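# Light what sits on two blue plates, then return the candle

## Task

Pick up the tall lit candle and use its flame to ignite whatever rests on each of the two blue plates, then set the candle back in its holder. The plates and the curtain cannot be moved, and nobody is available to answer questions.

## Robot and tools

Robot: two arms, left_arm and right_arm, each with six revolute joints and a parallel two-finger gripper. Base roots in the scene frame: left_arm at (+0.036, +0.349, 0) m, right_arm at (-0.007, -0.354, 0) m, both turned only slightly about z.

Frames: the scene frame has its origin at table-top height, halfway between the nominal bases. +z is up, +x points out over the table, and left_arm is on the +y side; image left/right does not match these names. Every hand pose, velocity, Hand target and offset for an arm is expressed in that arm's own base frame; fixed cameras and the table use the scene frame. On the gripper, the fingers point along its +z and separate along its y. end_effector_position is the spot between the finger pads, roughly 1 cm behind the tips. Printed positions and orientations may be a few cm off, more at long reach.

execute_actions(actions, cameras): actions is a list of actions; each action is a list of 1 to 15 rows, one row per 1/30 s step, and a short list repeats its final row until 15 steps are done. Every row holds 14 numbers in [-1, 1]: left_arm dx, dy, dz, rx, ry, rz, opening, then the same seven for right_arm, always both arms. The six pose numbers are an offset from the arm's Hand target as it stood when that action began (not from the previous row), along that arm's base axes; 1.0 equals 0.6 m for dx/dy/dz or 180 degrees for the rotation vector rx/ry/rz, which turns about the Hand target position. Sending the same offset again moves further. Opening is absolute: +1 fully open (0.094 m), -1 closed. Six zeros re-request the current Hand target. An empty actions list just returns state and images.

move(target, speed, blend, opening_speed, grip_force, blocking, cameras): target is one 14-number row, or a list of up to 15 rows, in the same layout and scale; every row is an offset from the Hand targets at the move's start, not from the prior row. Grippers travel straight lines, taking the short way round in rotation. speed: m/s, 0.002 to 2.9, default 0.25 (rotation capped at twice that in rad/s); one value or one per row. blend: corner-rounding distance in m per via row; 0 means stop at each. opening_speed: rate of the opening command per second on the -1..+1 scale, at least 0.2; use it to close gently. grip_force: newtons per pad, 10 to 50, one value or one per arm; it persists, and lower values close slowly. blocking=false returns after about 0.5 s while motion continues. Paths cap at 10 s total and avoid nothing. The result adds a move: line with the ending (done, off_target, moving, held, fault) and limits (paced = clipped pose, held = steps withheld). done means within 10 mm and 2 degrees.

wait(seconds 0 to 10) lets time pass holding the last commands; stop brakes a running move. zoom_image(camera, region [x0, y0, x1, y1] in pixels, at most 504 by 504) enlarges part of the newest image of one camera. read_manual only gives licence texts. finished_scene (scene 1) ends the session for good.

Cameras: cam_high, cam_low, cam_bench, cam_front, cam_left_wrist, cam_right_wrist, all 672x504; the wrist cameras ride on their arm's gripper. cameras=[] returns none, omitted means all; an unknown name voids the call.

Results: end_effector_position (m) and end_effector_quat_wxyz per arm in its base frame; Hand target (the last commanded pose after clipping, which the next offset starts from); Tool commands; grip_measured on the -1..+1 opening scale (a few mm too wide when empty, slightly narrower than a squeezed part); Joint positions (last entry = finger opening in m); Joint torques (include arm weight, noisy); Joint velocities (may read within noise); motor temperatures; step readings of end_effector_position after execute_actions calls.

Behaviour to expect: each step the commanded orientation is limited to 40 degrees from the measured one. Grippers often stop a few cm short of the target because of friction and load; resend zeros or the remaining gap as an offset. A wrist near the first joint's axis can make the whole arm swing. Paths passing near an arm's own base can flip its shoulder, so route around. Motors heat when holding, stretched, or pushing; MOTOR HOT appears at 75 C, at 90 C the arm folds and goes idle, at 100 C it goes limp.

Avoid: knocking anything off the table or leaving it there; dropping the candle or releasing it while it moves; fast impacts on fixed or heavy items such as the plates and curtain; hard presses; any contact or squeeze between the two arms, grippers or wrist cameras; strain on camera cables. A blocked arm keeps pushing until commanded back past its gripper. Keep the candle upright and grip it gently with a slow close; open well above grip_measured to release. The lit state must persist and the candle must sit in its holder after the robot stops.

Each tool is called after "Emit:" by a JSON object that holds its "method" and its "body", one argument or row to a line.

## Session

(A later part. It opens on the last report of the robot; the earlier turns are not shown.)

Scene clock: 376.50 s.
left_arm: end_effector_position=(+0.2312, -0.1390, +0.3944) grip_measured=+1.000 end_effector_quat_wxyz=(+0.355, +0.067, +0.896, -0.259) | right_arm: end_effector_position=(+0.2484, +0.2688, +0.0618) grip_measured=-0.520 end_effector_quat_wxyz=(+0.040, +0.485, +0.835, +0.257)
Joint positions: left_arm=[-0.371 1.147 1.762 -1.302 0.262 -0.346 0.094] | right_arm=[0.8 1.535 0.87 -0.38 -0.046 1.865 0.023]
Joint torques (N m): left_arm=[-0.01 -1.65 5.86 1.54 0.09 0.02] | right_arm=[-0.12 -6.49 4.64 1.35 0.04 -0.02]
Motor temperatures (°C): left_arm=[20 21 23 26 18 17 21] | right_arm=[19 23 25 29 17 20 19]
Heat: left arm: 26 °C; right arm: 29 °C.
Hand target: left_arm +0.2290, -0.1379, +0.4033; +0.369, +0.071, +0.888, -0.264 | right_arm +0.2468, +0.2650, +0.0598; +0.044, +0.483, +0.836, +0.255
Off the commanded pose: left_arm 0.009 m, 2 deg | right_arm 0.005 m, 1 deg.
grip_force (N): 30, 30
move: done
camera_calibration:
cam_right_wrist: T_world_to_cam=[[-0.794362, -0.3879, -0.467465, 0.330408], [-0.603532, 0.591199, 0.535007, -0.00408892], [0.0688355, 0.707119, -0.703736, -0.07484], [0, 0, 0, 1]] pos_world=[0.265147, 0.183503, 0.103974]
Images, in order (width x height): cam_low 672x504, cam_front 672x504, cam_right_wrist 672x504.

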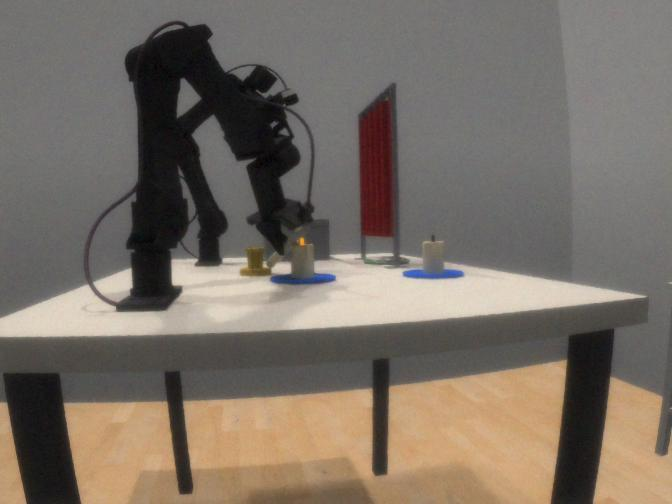

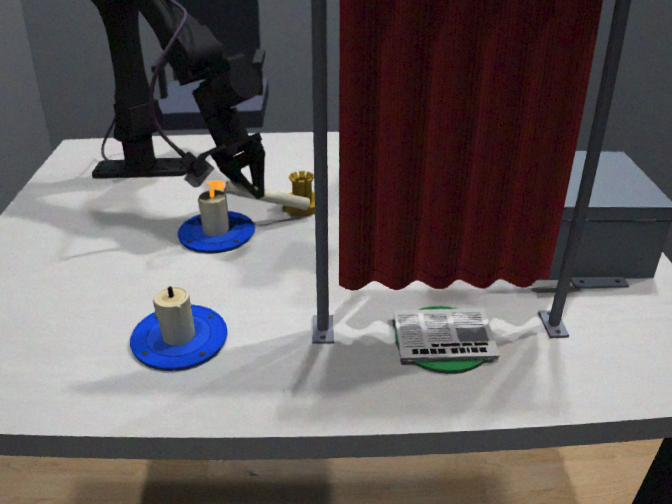

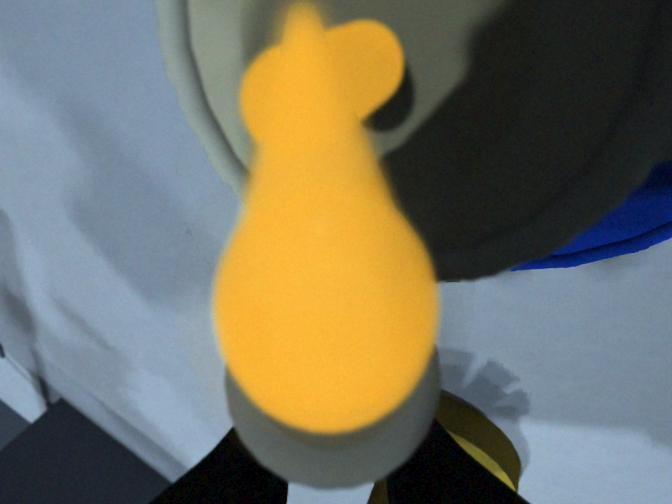

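Emit:
{"method": "wait", "body": {
  "seconds": 0.5,
  "cameras": ["cam_low","cam_right_wrist","cam_front"]
}}

Emit:
{"method": "zoom_image", "body": {
  "camera": "cam_front",
  "region": [140, 130, 340, 280]
}}

Scene clock: 385.50 s.
left_arm: end_effector_position=(+0.2312, -0.1390, +0.3944) grip_measured=+1.000 end_effector_quat_wxyz=(+0.355, +0.067, +0.896, -0.259) | right_arm: end_effector_position=(+0.2484, +0.2688, +0.0618) grip_measured=-0.520 end_effector_quat_wxyz=(+0.040, +0.485, +0.835, +0.257)
Joint positions: left_arm=[-0.371 1.147 1.762 -1.302 0.262 -0.346 0.094] | right_arm=[0.8 1.535 0.87 -0.38 -0.046 1.865 0.023]
Joint torques (N m): left_arm=[0.01 -1.7 5.81 1.57 0.1 0.02] | right_arm=[-0.12 -6.49 4.64 1.35 0.03 -0.03]
Heat: left arm: 26 °C; right arm: 30 °C.
Hand target: left_arm +0.2290, -0.1379, +0.4033; +0.369, +0.071, +0.888, -0.264 | right_arm +0.2468, +0.2650, +0.0598; +0.044, +0.483, +0.836, +0.255
Tool commands: left_gripper/opening=+1.0 right_gripper/opening=-0.9
Off the commanded pose: left_arm 0.009 m, 2 deg | right_arm 0.005 m, 1 deg.
grip_force (N): 30, 30
wait: 0.50 s; at rest from the start
camera_calibration:
cam_right_wrist: T_world_to_cam=[[-0.794362, -0.3879, -0.467465, 0.330408], [-0.603532, 0.591199, 0.535007, -0.00408892], [0.0688355, 0.707119, -0.703736, -0.07484], [0, 0, 0, 1]] pos_world=[0.265147, 0.183503, 0.103974]
Images, in order (width x height): cam_low 672x504, cam_front 672x504, cam_right_wrist 672x504.

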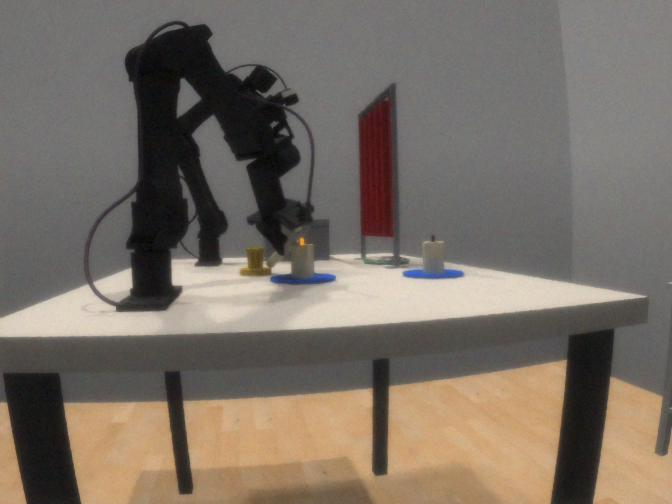

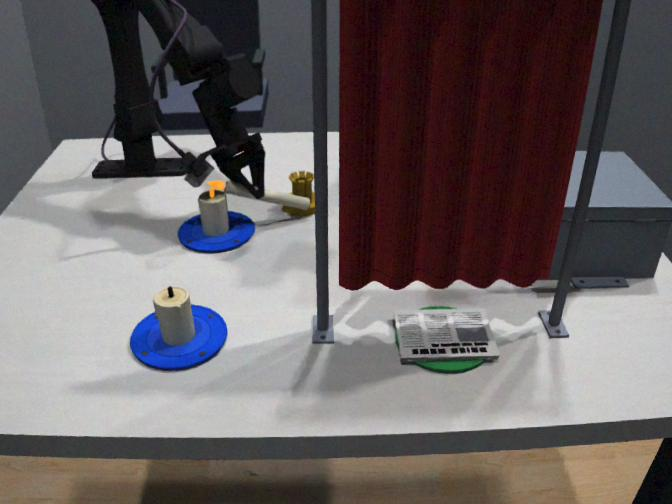

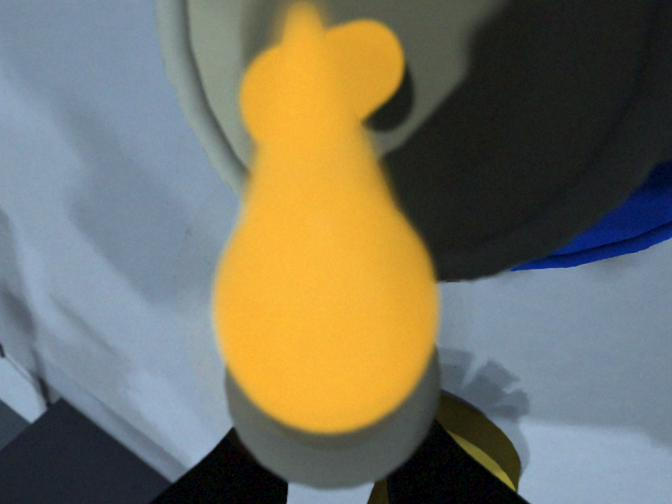

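Scaled by 2.520 from the camera's 672x504 image, which has a finer 960x720 frame.

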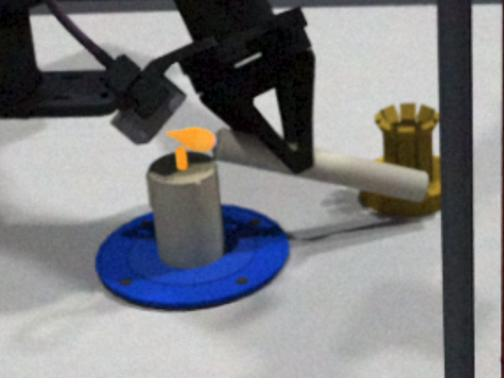

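Emit:
{"method": "move", "body": {
  "target": [
    [0,0,0,0,0,0,1,0.0,0.01,0.167,0,0,0,-0.9],
    [0,0,0,0,0,0,1,0.482,-0.028,0.17,0,0,0,-0.9]
  ],
  "speed": [0.15,0.25],
  "blend": [0.03,0]
}}

Scene clock: 415.73 s.
left_arm: end_effector_position=(+0.2312, -0.1390, +0.3944) grip_measured=+1.000 end_effector_quat_wxyz=(+0.355, +0.067, +0.896, -0.259) | right_arm: end_effector_position=(+0.5411, +0.2440, +0.1572) grip_measured=-0.520 end_effector_quat_wxyz=(+0.065, +0.492, +0.825, +0.271)
Joint positions: left_arm=[-0.371 1.147 1.762 -1.302 0.262 -0.346 0.094] | right_arm=[0.352 2.595 2.827 -1.284 -0.233 1.489 0.023]
Joint torques (N m): left_arm=[-0.08 -1.65 5.76 1.58 0.12 0.01] | right_arm=[0.57 -13.11 8.43 0.91 -0.23 -0.08]
Heat: left arm: 27 °C; right arm: 29 °C.
Hand target: left_arm +0.2290, -0.1379, +0.4033; +0.369, +0.071, +0.888, -0.264 | right_arm +0.5360, +0.2482, +0.1618; +0.044, +0.483, +0.836, +0.255
Off the commanded pose: left_arm 0.009 m, 2 deg | right_arm 0.008 m, 3 deg.
elbow stopped short (right arm): the move would have taken joint 3 (elbow) straighter than the controller allows.
grip_force (N): 30, 30
move: off_target (right_arm)
camera_calibration:
cam_right_wrist: T_world_to_cam=[[-0.780925, -0.360525, -0.510076, 0.59067], [-0.611266, 0.609084, 0.505342, 0.140707], [0.128491, 0.706427, -0.696025, -0.0435287], [0, 0, 0, 1]] pos_world=[0.552871, 0.157999, 0.199884]

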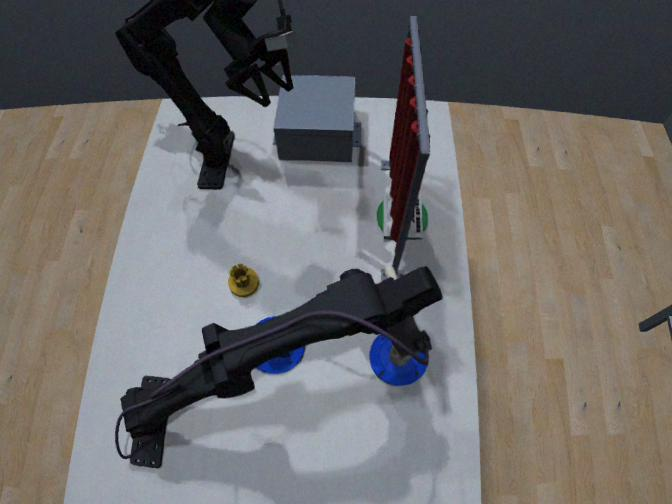

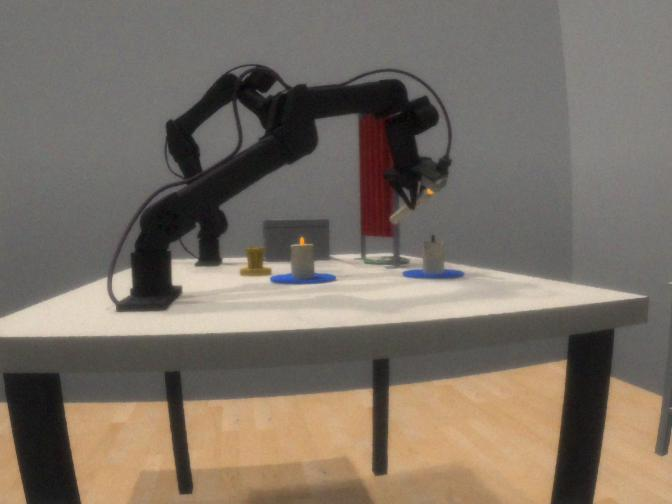

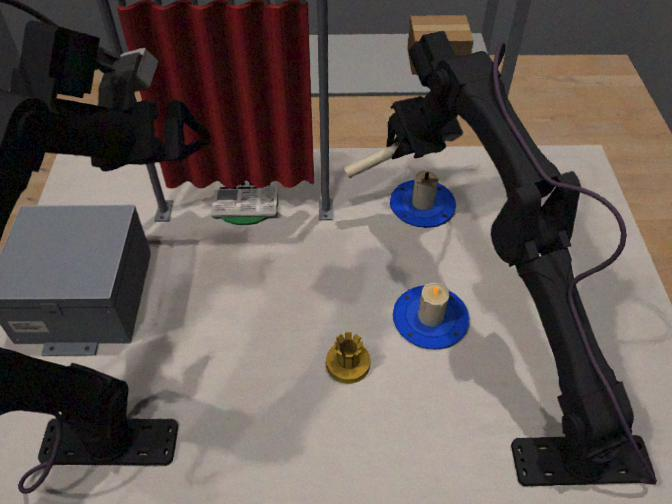

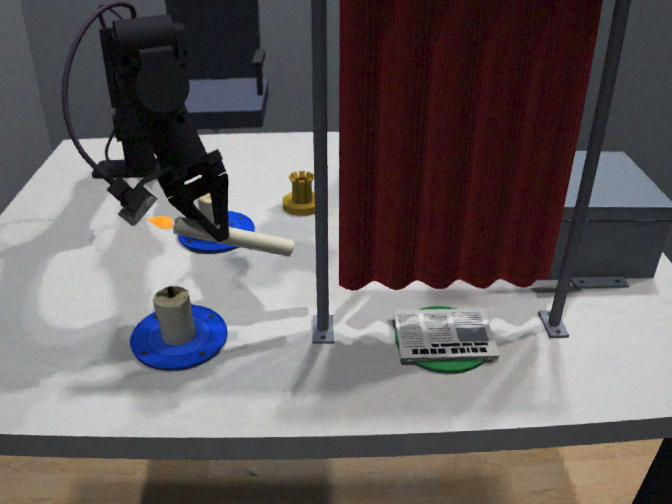

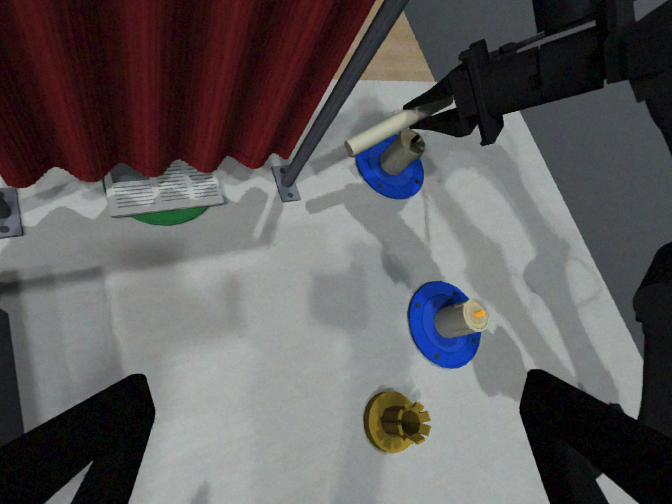

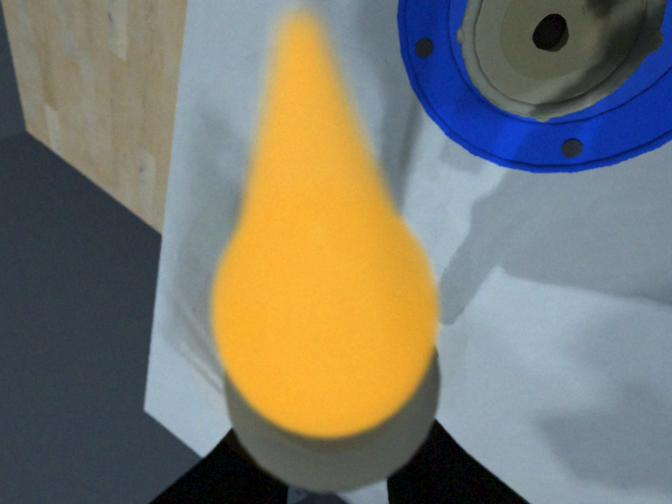

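Emit:
{"method": "move", "body": {
  "target": [0,0,0,0,0,0,1,-0.016,0.002,-0.137,0,0,0,-0.9],
  "speed": 0.12,
  "cameras": ["cam_low","cam_right_wrist","cam_front","cam_bench"]
}}

Emit:
{"method": "zoom_image", "body": {
  "camera": "cam_front",
  "region": [100, 220, 300, 370]
}}

Emit:
{"method": "zoom_image", "body": {
  "camera": "cam_low",
  "region": [360, 190, 500, 295]
}}

Scene clock: 427.80 s.
left_arm: end_effector_position=(+0.2312, -0.1390, +0.3944) grip_measured=+1.000 end_effector_quat_wxyz=(+0.355, +0.067, +0.896, -0.259) | right_arm: end_effector_position=(+0.5212, +0.2438, +0.0547) grip_measured=-0.520 end_effector_quat_wxyz=(+0.028, +0.495, +0.838, +0.227)
Joint positions: left_arm=[-0.371 1.147 1.762 -1.302 0.262 -0.346 0.094] | right_arm=[0.362 2.465 2.212 -0.917 -0.236 1.477 0.023]
Joint torques (N m): left_arm=[-0.01 -1.73 5.85 1.56 0.09 0.01] | right_arm=[0.53 -17.22 5.31 1.43 -0.18 0]
Heat: left arm: 27 °C; right arm: 29 °C.
Hand target: left_arm +0.2290, -0.1379, +0.4033; +0.369, +0.071, +0.888, -0.264 | right_arm +0.5264, +0.2494, +0.0796; +0.044, +0.483, +0.836, +0.255
Off the commanded pose: left_arm 0.009 m, 2 deg | right_arm 0.026 m, 4 deg.
grip_force (N): 30, 30
move: off_target (right_arm)
camera_calibration:
cam_right_wrist: T_world_to_cam=[[-0.82152, -0.398386, -0.407913, 0.547592], [-0.569044, 0.617979, 0.542485, 0.154211], [0.0359633, 0.677783, -0.734382, -0.0548946], [0, 0, 0, 1]] pos_world=[0.539584, 0.160061, 0.0993993]
Images, in order (width x height): cam_low 672x504, cam_bench 672x504, cam_front 672x504, cam_right_wrist 672x504.

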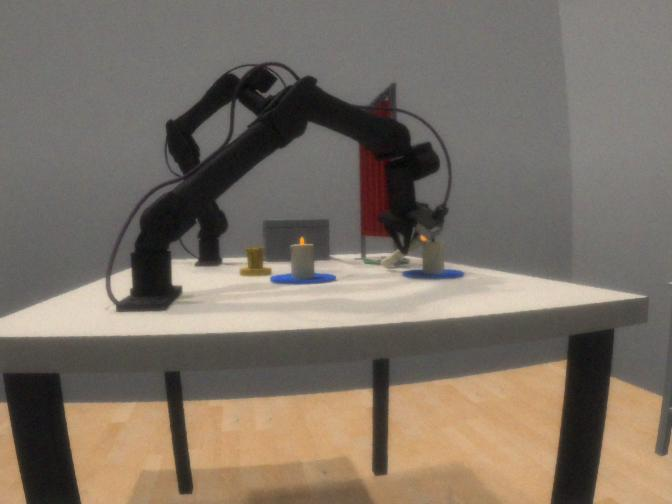

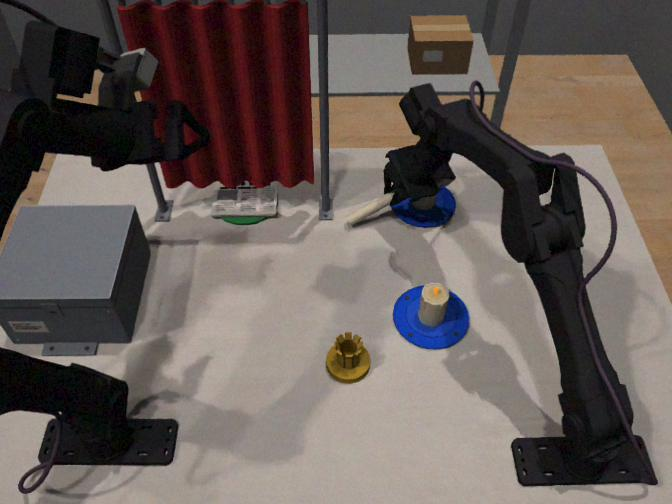

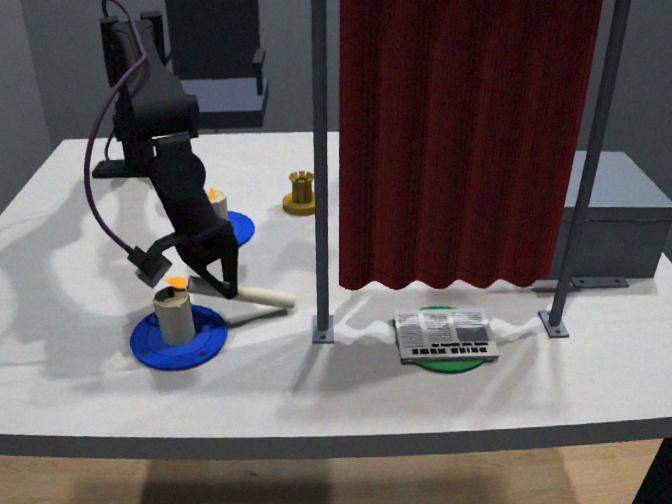

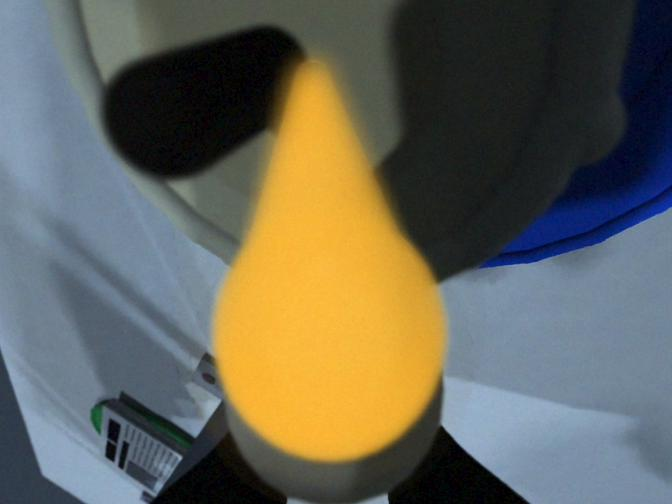

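Scaled by 2.520 from the camera's 672x504 image, which has a finer 960x720 frame.

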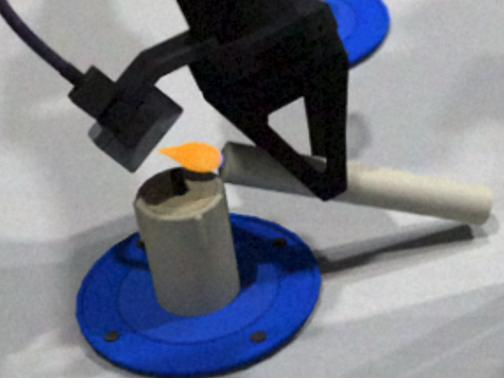

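Scaled by 3.600 from the camera's 672x504 image, which has a finer 960x720 frame.

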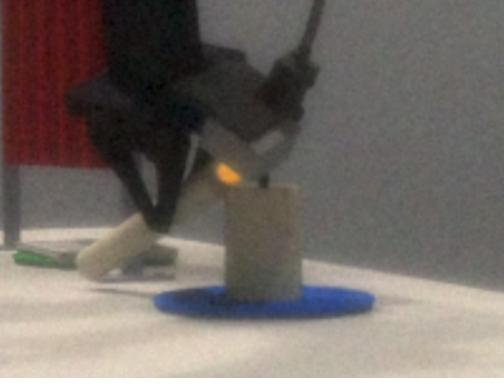

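Emit:
{"method": "move", "body": {
  "target": [0,0,0,0,0,0,1,0.016,0.0,0.002,0,0,0,-0.9],
  "speed": 0.05,
  "cameras": ["cam_low","cam_right_wrist","cam_front"]
}}

Emit:
{"method": "zoom_image", "body": {
  "camera": "cam_front",
  "region": [100, 220, 300, 370]
}}

Emit:
{"method": "zoom_image", "body": {
  "camera": "cam_low",
  "region": [360, 190, 500, 295]
}}

Scene clock: 440.23 s.
left_arm: end_effector_position=(+0.2312, -0.1390, +0.3944) grip_measured=+1.000 end_effector_quat_wxyz=(+0.355, +0.067, +0.896, -0.259) | right_arm: end_effector_position=(+0.5322, +0.2489, +0.0743) grip_measured=-0.520 end_effector_quat_wxyz=(+0.045, +0.488, +0.835, +0.248)
Joint positions: left_arm=[-0.371 1.147 1.762 -1.302 0.262 -0.346 0.094] | right_arm=[0.364 2.465 2.267 -0.917 -0.236 1.477 0.023]
Joint torques (N m): left_arm=[-0.05 -1.68 5.89 1.57 0.09 0] | right_arm=[-0.13 -12.96 8.96 0.99 -0.2 -0.05]
Motor temperatures (°C): left_arm=[20 21 23 27 18 17 21] | right_arm=[19 32 25 29 17 20 19]
Heat: left arm: 27 °C; right arm: 32 °C.
Hand target: left_arm +0.2290, -0.1379, +0.4033; +0.369, +0.071, +0.888, -0.264 | right_arm +0.5360, +0.2494, +0.0808; +0.044, +0.483, +0.836, +0.255
Off the commanded pose: left_arm 0.009 m, 2 deg | right_arm 0.008 m, 1 deg.
grip_force (N): 30, 30
move: done
camera_calibration:
cam_right_wrist: T_world_to_cam=[[-0.798539, -0.391186, -0.457504, 0.556206], [-0.597571, 0.606621, 0.524328, 0.166043], [0.0724216, 0.692087, -0.718172, -0.0685258], [0, 0, 0, 1]] pos_world=[0.548338, 0.164281, 0.118192]
Images, in order (width x height): cam_low 672x504, cam_front 672x504, cam_right_wrist 672x504.

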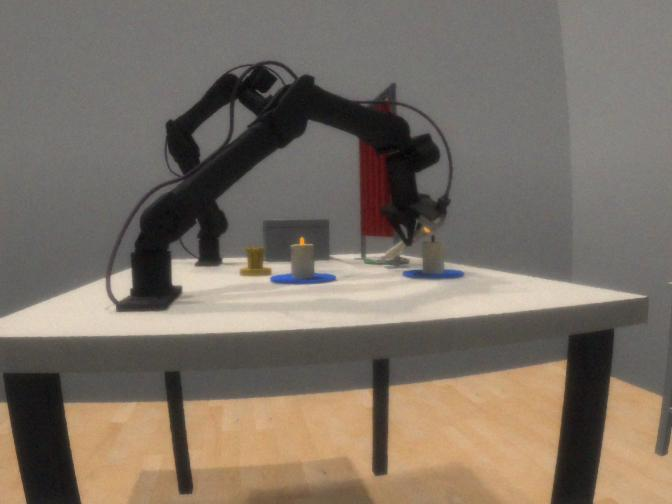

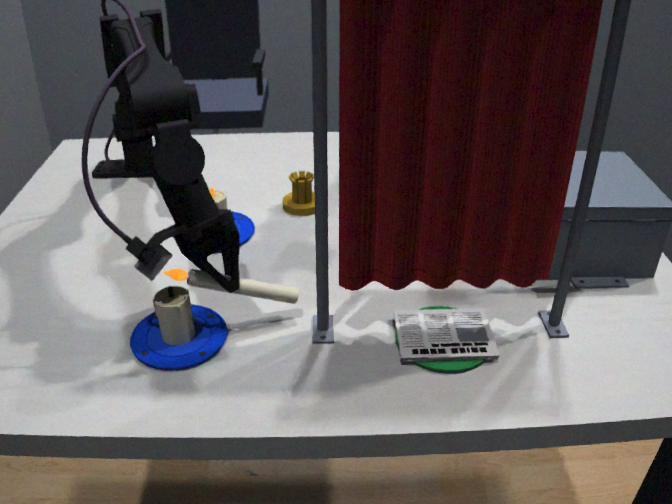

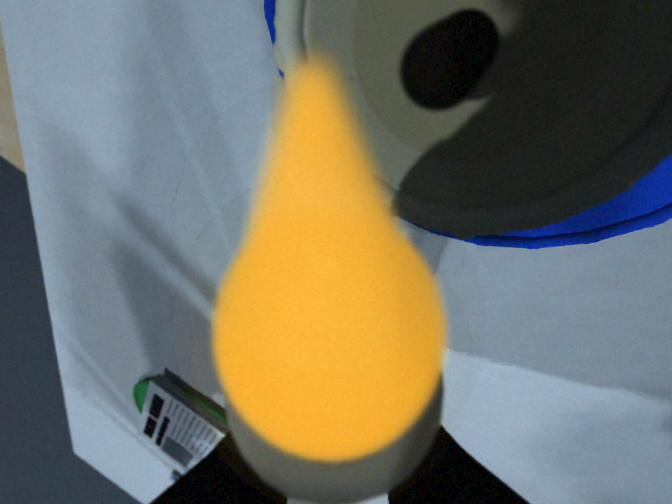

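Scaled by 2.520 from the camera's 672x504 image, which has a finer 960x720 frame.

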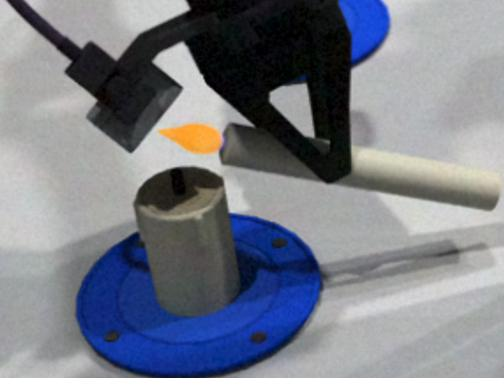

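Scaled by 3.600 from the camera's 672x504 image, which has a finer 960x720 frame.

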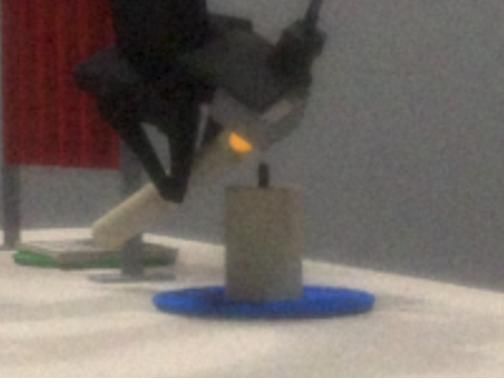

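Emit:
{"method": "move", "body": {
  "target": [0,0,0,0,0,0,1,0.012,-0.004,-0.012,0,0,0,-0.9],
  "speed": 0.03,
  "cameras": ["cam_low","cam_right_wrist","cam_front"]
}}

Emit:
{"method": "zoom_image", "body": {
  "camera": "cam_front",
  "region": [100, 220, 300, 370]
}}

Emit:
{"method": "zoom_image", "body": {
  "camera": "cam_low",
  "region": [360, 190, 500, 295]
}}

Scene clock: 455.33 s.
left_arm: end_effector_position=(+0.2312, -0.1390, +0.3944) grip_measured=+1.000 end_effector_quat_wxyz=(+0.355, +0.067, +0.896, -0.259) | right_arm: end_effector_position=(+0.5391, +0.2479, +0.0658) grip_measured=-0.520 end_effector_quat_wxyz=(+0.045, +0.488, +0.836, +0.248)
Joint positions: left_arm=[-0.371 1.147 1.762 -1.302 0.262 -0.346 0.094] | right_arm=[0.358 2.503 2.304 -0.917 -0.237 1.471 0.023]
Joint torques (N m): left_arm=[-0.01 -1.68 5.87 1.55 0.1 0.02] | right_arm=[-0.39 -13.29 9.18 0.94 -0.23 -0.06]
Heat: left arm: 27 °C; right arm: 33 °C.
Hand target: left_arm +0.2290, -0.1379, +0.4033; +0.369, +0.071, +0.888, -0.264 | right_arm +0.5432, +0.2470, +0.0736; +0.044, +0.483, +0.836, +0.255
Off the commanded pose: left_arm 0.009 m, 2 deg | right_arm 0.009 m, 1 deg.
grip_force (N): 30, 30
move: done
camera_calibration:
cam_right_wrist: T_world_to_cam=[[-0.798443, -0.391616, -0.457302, 0.557517], [-0.597661, 0.607294, 0.523446, 0.175154], [0.0727265, 0.691253, -0.718944, -0.074382], [0, 0, 0, 1]] pos_world=[0.555238, 0.16338, 0.109793]
Images, in order (width x height): cam_low 672x504, cam_front 672x504, cam_right_wrist 672x504.

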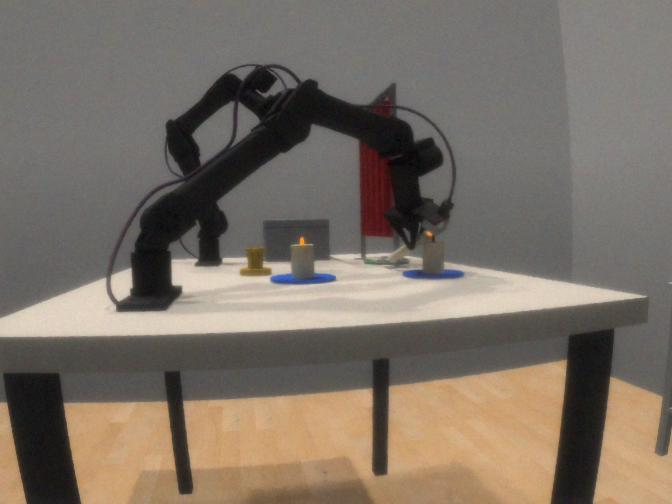

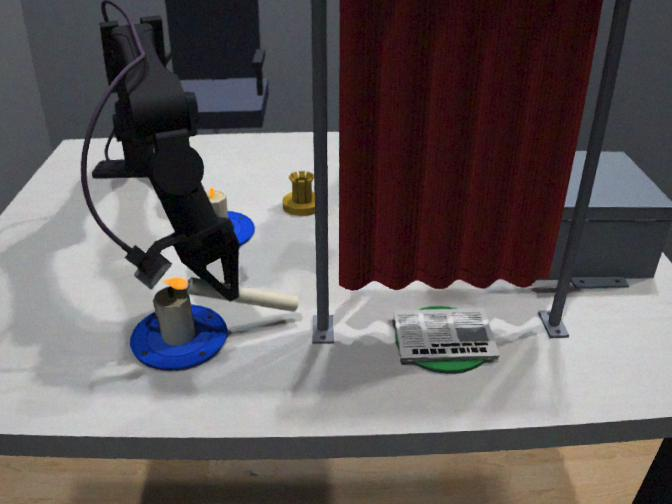

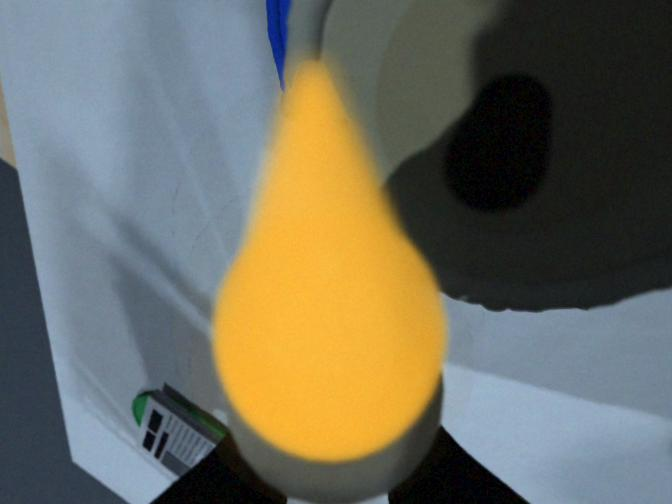

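Scaled by 2.520 from the camera's 672x504 image, which has a finer 960x720 frame.

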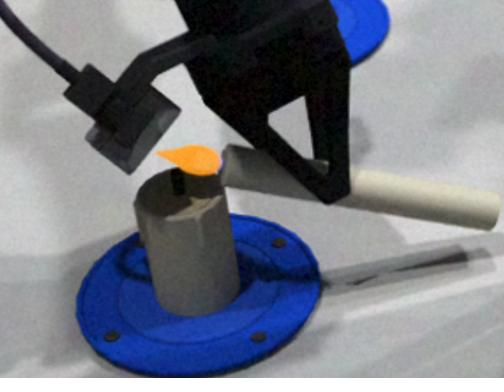

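Scaled by 3.600 from the camera's 672x504 image, which has a finer 960x720 frame.

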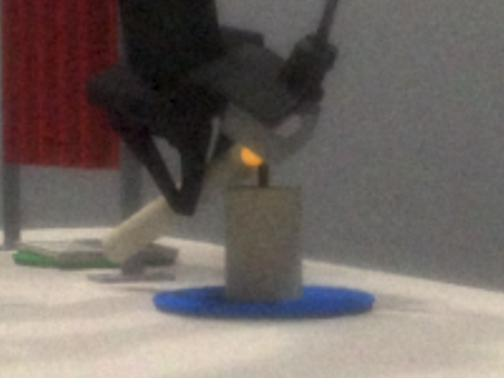

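Emit:
{"method": "move", "body": {
  "target": [0,0,0,0,0,0,1,-0.008,-0.011,-0.007,0,0,0,-0.9],
  "speed": 0.03,
  "cameras": ["cam_low","cam_right_wrist","cam_front"]
}}

Emit:
{"method": "zoom_image", "body": {
  "camera": "cam_front",
  "region": [100, 220, 300, 370]
}}

Emit:
{"method": "zoom_image", "body": {
  "camera": "cam_low",
  "region": [360, 190, 500, 295]
}}

Scene clock: 470.73 s.
left_arm: end_effector_position=(+0.2312, -0.1390, +0.3944) grip_measured=+1.000 end_effector_quat_wxyz=(+0.355, +0.067, +0.896, -0.259) | right_arm: end_effector_position=(+0.5381, +0.2473, +0.0588) grip_measured=-0.520 end_effector_quat_wxyz=(+0.042, +0.479, +0.841, +0.249)
Joint positions: left_arm=[-0.371 1.147 1.762 -1.302 0.262 -0.346 0.094] | right_arm=[0.353 2.501 2.273 -0.893 -0.251 1.446 0.023]
Joint torques (N m): left_arm=[-0.05 -1.69 5.96 1.59 0.1 -0.01] | right_arm=[-0.68 -16.34 4.71 1.15 -0.15 0]
Heat: left arm: 27 °C; right arm: 32 °C.
Hand target: left_arm +0.2290, -0.1379, +0.4033; +0.369, +0.071, +0.888, -0.264 | right_arm +0.5384, +0.2404, +0.0694; +0.044, +0.483, +0.836, +0.255
Off the commanded pose: left_arm 0.009 m, 2 deg | right_arm 0.013 m, 1 deg.
grip_force (N): 30, 30
move: off_target (right_arm)
camera_calibration:
cam_right_wrist: T_world_to_cam=[[-0.789042, -0.40868, -0.458688, 0.5525], [-0.611661, 0.592264, 0.524495, 0.189841], [0.0573137, 0.694409, -0.717294, -0.0714676], [0, 0, 0, 1]] pos_world=[0.556159, 0.162988, 0.102591]
Images, in order (width x height): cam_low 672x504, cam_front 672x504, cam_right_wrist 672x504.

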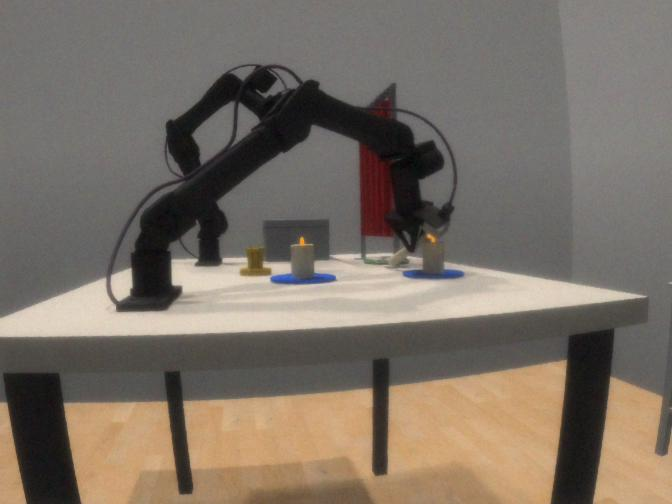

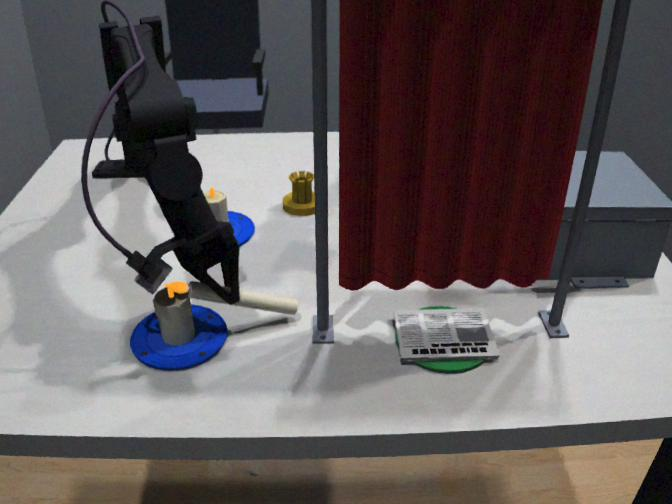

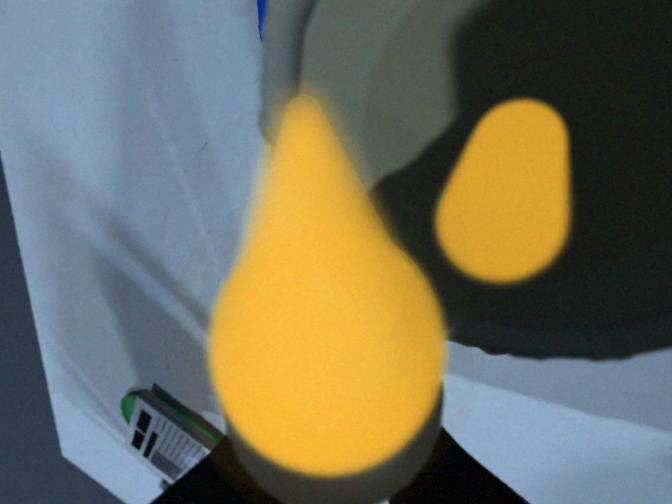

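Scaled by 2.520 from the camera's 672x504 image, which has a finer 960x720 frame.

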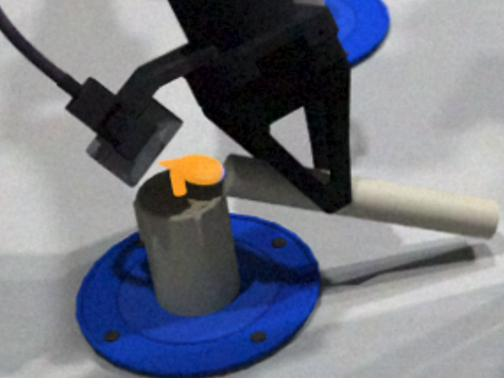

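Scaled by 3.600 from the camera's 672x504 image, which has a finer 960x720 frame.

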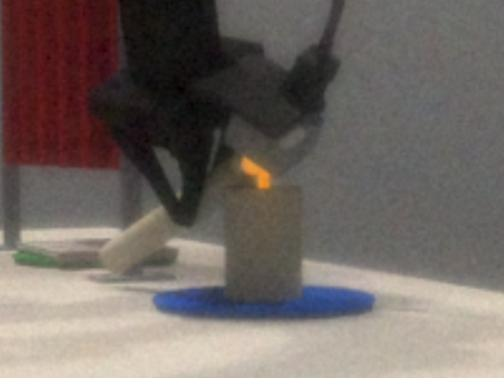

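Emit:
{"method": "move", "body": {
  "target": [
    [0,0,0,0,0,0,1,-0.067,-0.01,0.167,0,0,0,-0.9],
    [0,0,0,0,0,0,1,-0.582,0.207,0.333,-0.1484,-0.4413,0.4993,-0.9]
  ],
  "speed": [0.12,0.3],
  "blend": [0.02,0]
}}

Scene clock: 489.80 s.
left_arm: end_effector_position=(+0.2312, -0.1390, +0.3944) grip_measured=+1.000 end_effector_quat_wxyz=(+0.355, +0.067, +0.896, -0.259) | right_arm: end_effector_position=(+0.1870, +0.3622, +0.2489) grip_measured=-0.520 end_effector_quat_wxyz=(+0.391, -0.465, +0.754, +0.250)
Joint positions: left_arm=[-0.371 1.147 1.762 -1.302 0.262 -0.346 0.094] | right_arm=[1.074 1.303 1.137 -0.44 -0.04 -0.011 0.023]
Joint torques (N m): left_arm=[-0.05 -1.65 5.87 1.57 0.09 0.02] | right_arm=[0.16 -6.99 5.85 2.59 0.05 -0.07]
Heat: left arm: 27 °C; right arm: 31 °C.
Hand target: left_arm +0.2290, -0.1379, +0.4033; +0.369, +0.071, +0.888, -0.264 | right_arm +0.1892, +0.3646, +0.2692; +0.424, -0.460, +0.734, +0.265
Off the commanded pose: left_arm 0.009 m, 2 deg | right_arm 0.021 m, 5 deg.
grip_force (N): 30, 30
move: off_target (right_arm)
camera_calibration:
cam_right_wrist: T_world_to_cam=[[0.894608, -0.446298, -0.0222542, -0.000119779], [-0.395495, -0.767626, -0.504315, 0.515557], [0.207992, 0.459965, -0.863233, 0.0982519], [0, 0, 0, 1]] pos_world=[0.183572, 0.350509, 0.344815]

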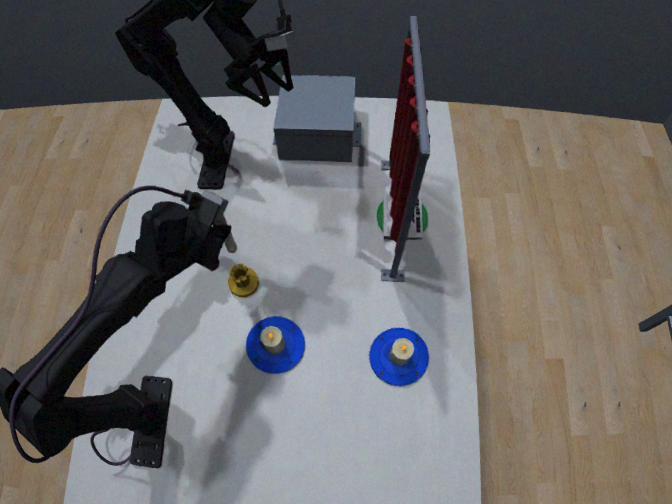

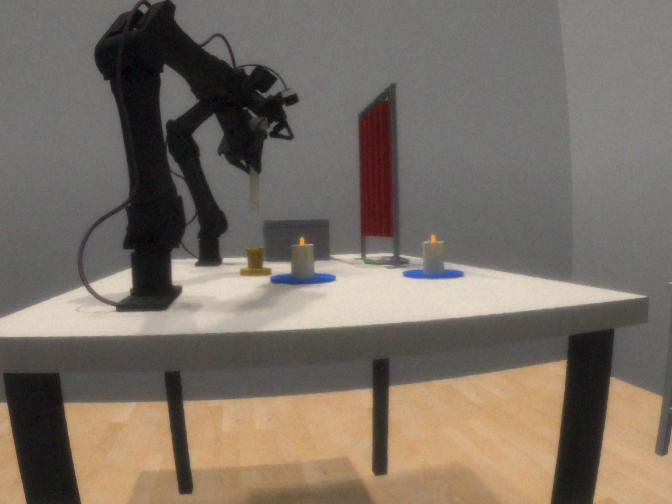

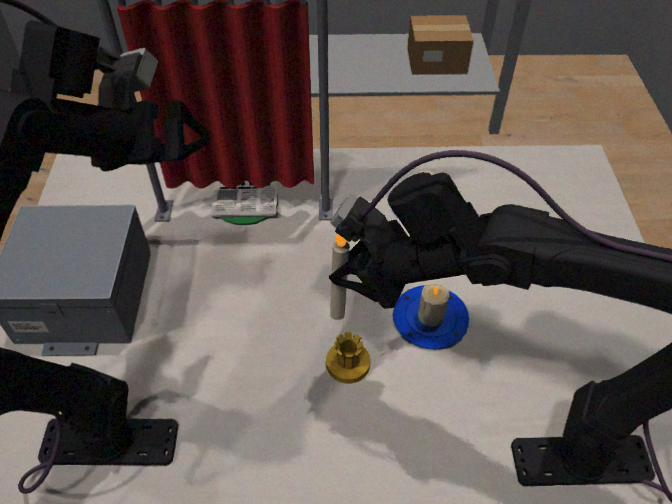

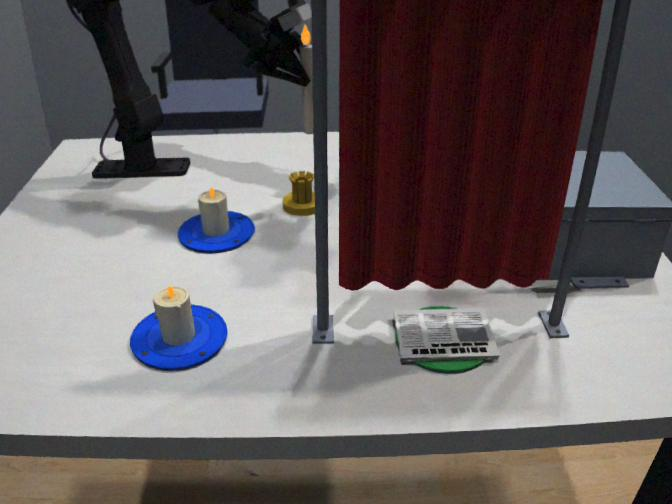

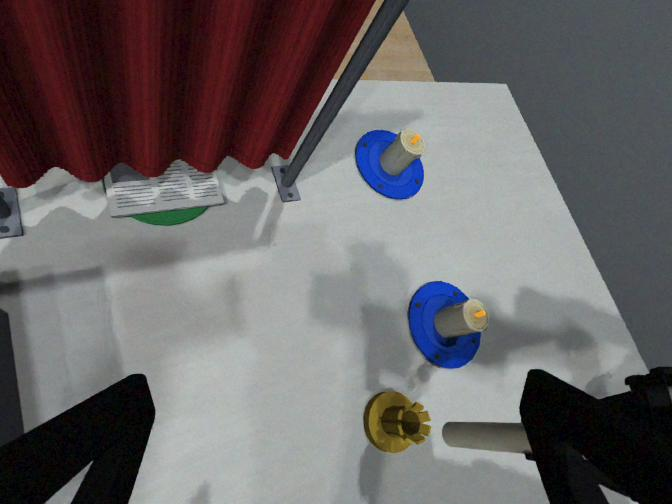

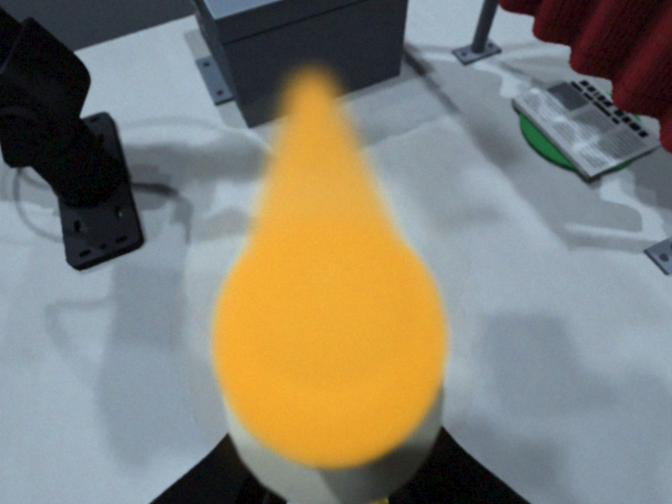

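Emit:
{"method": "zoom_image", "body": {
  "camera": "cam_low",
  "region": [200, 130, 320, 290]
}}

Emit:
{"method": "zoom_image", "body": {
  "camera": "cam_front",
  "region": [240, 10, 360, 230]
}}

Emit:
{"method": "zoom_image", "body": {
  "camera": "cam_bench",
  "region": [290, 210, 430, 400]
}}

Scaled by 3.150 from the camera's 672x504 image, which has a finer 960x720 frame.

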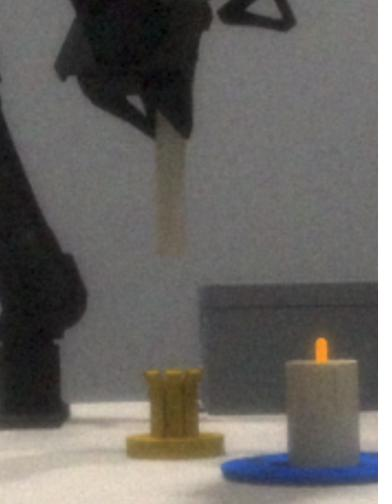

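Scaled by 2.291 from the camera's 672x504 image, which has a finer 960x720 frame.

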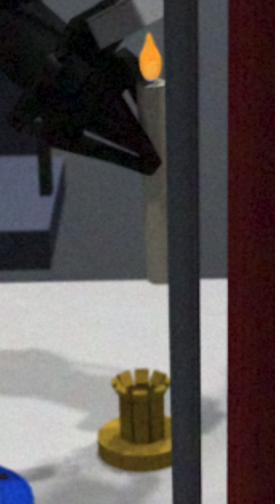

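Scaled by 2.653 from the camera's 672x504 image, which has a finer 960x720 frame.

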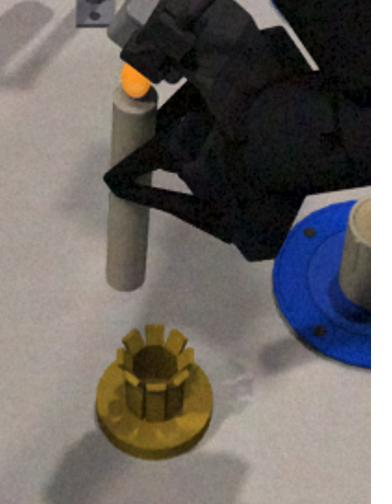

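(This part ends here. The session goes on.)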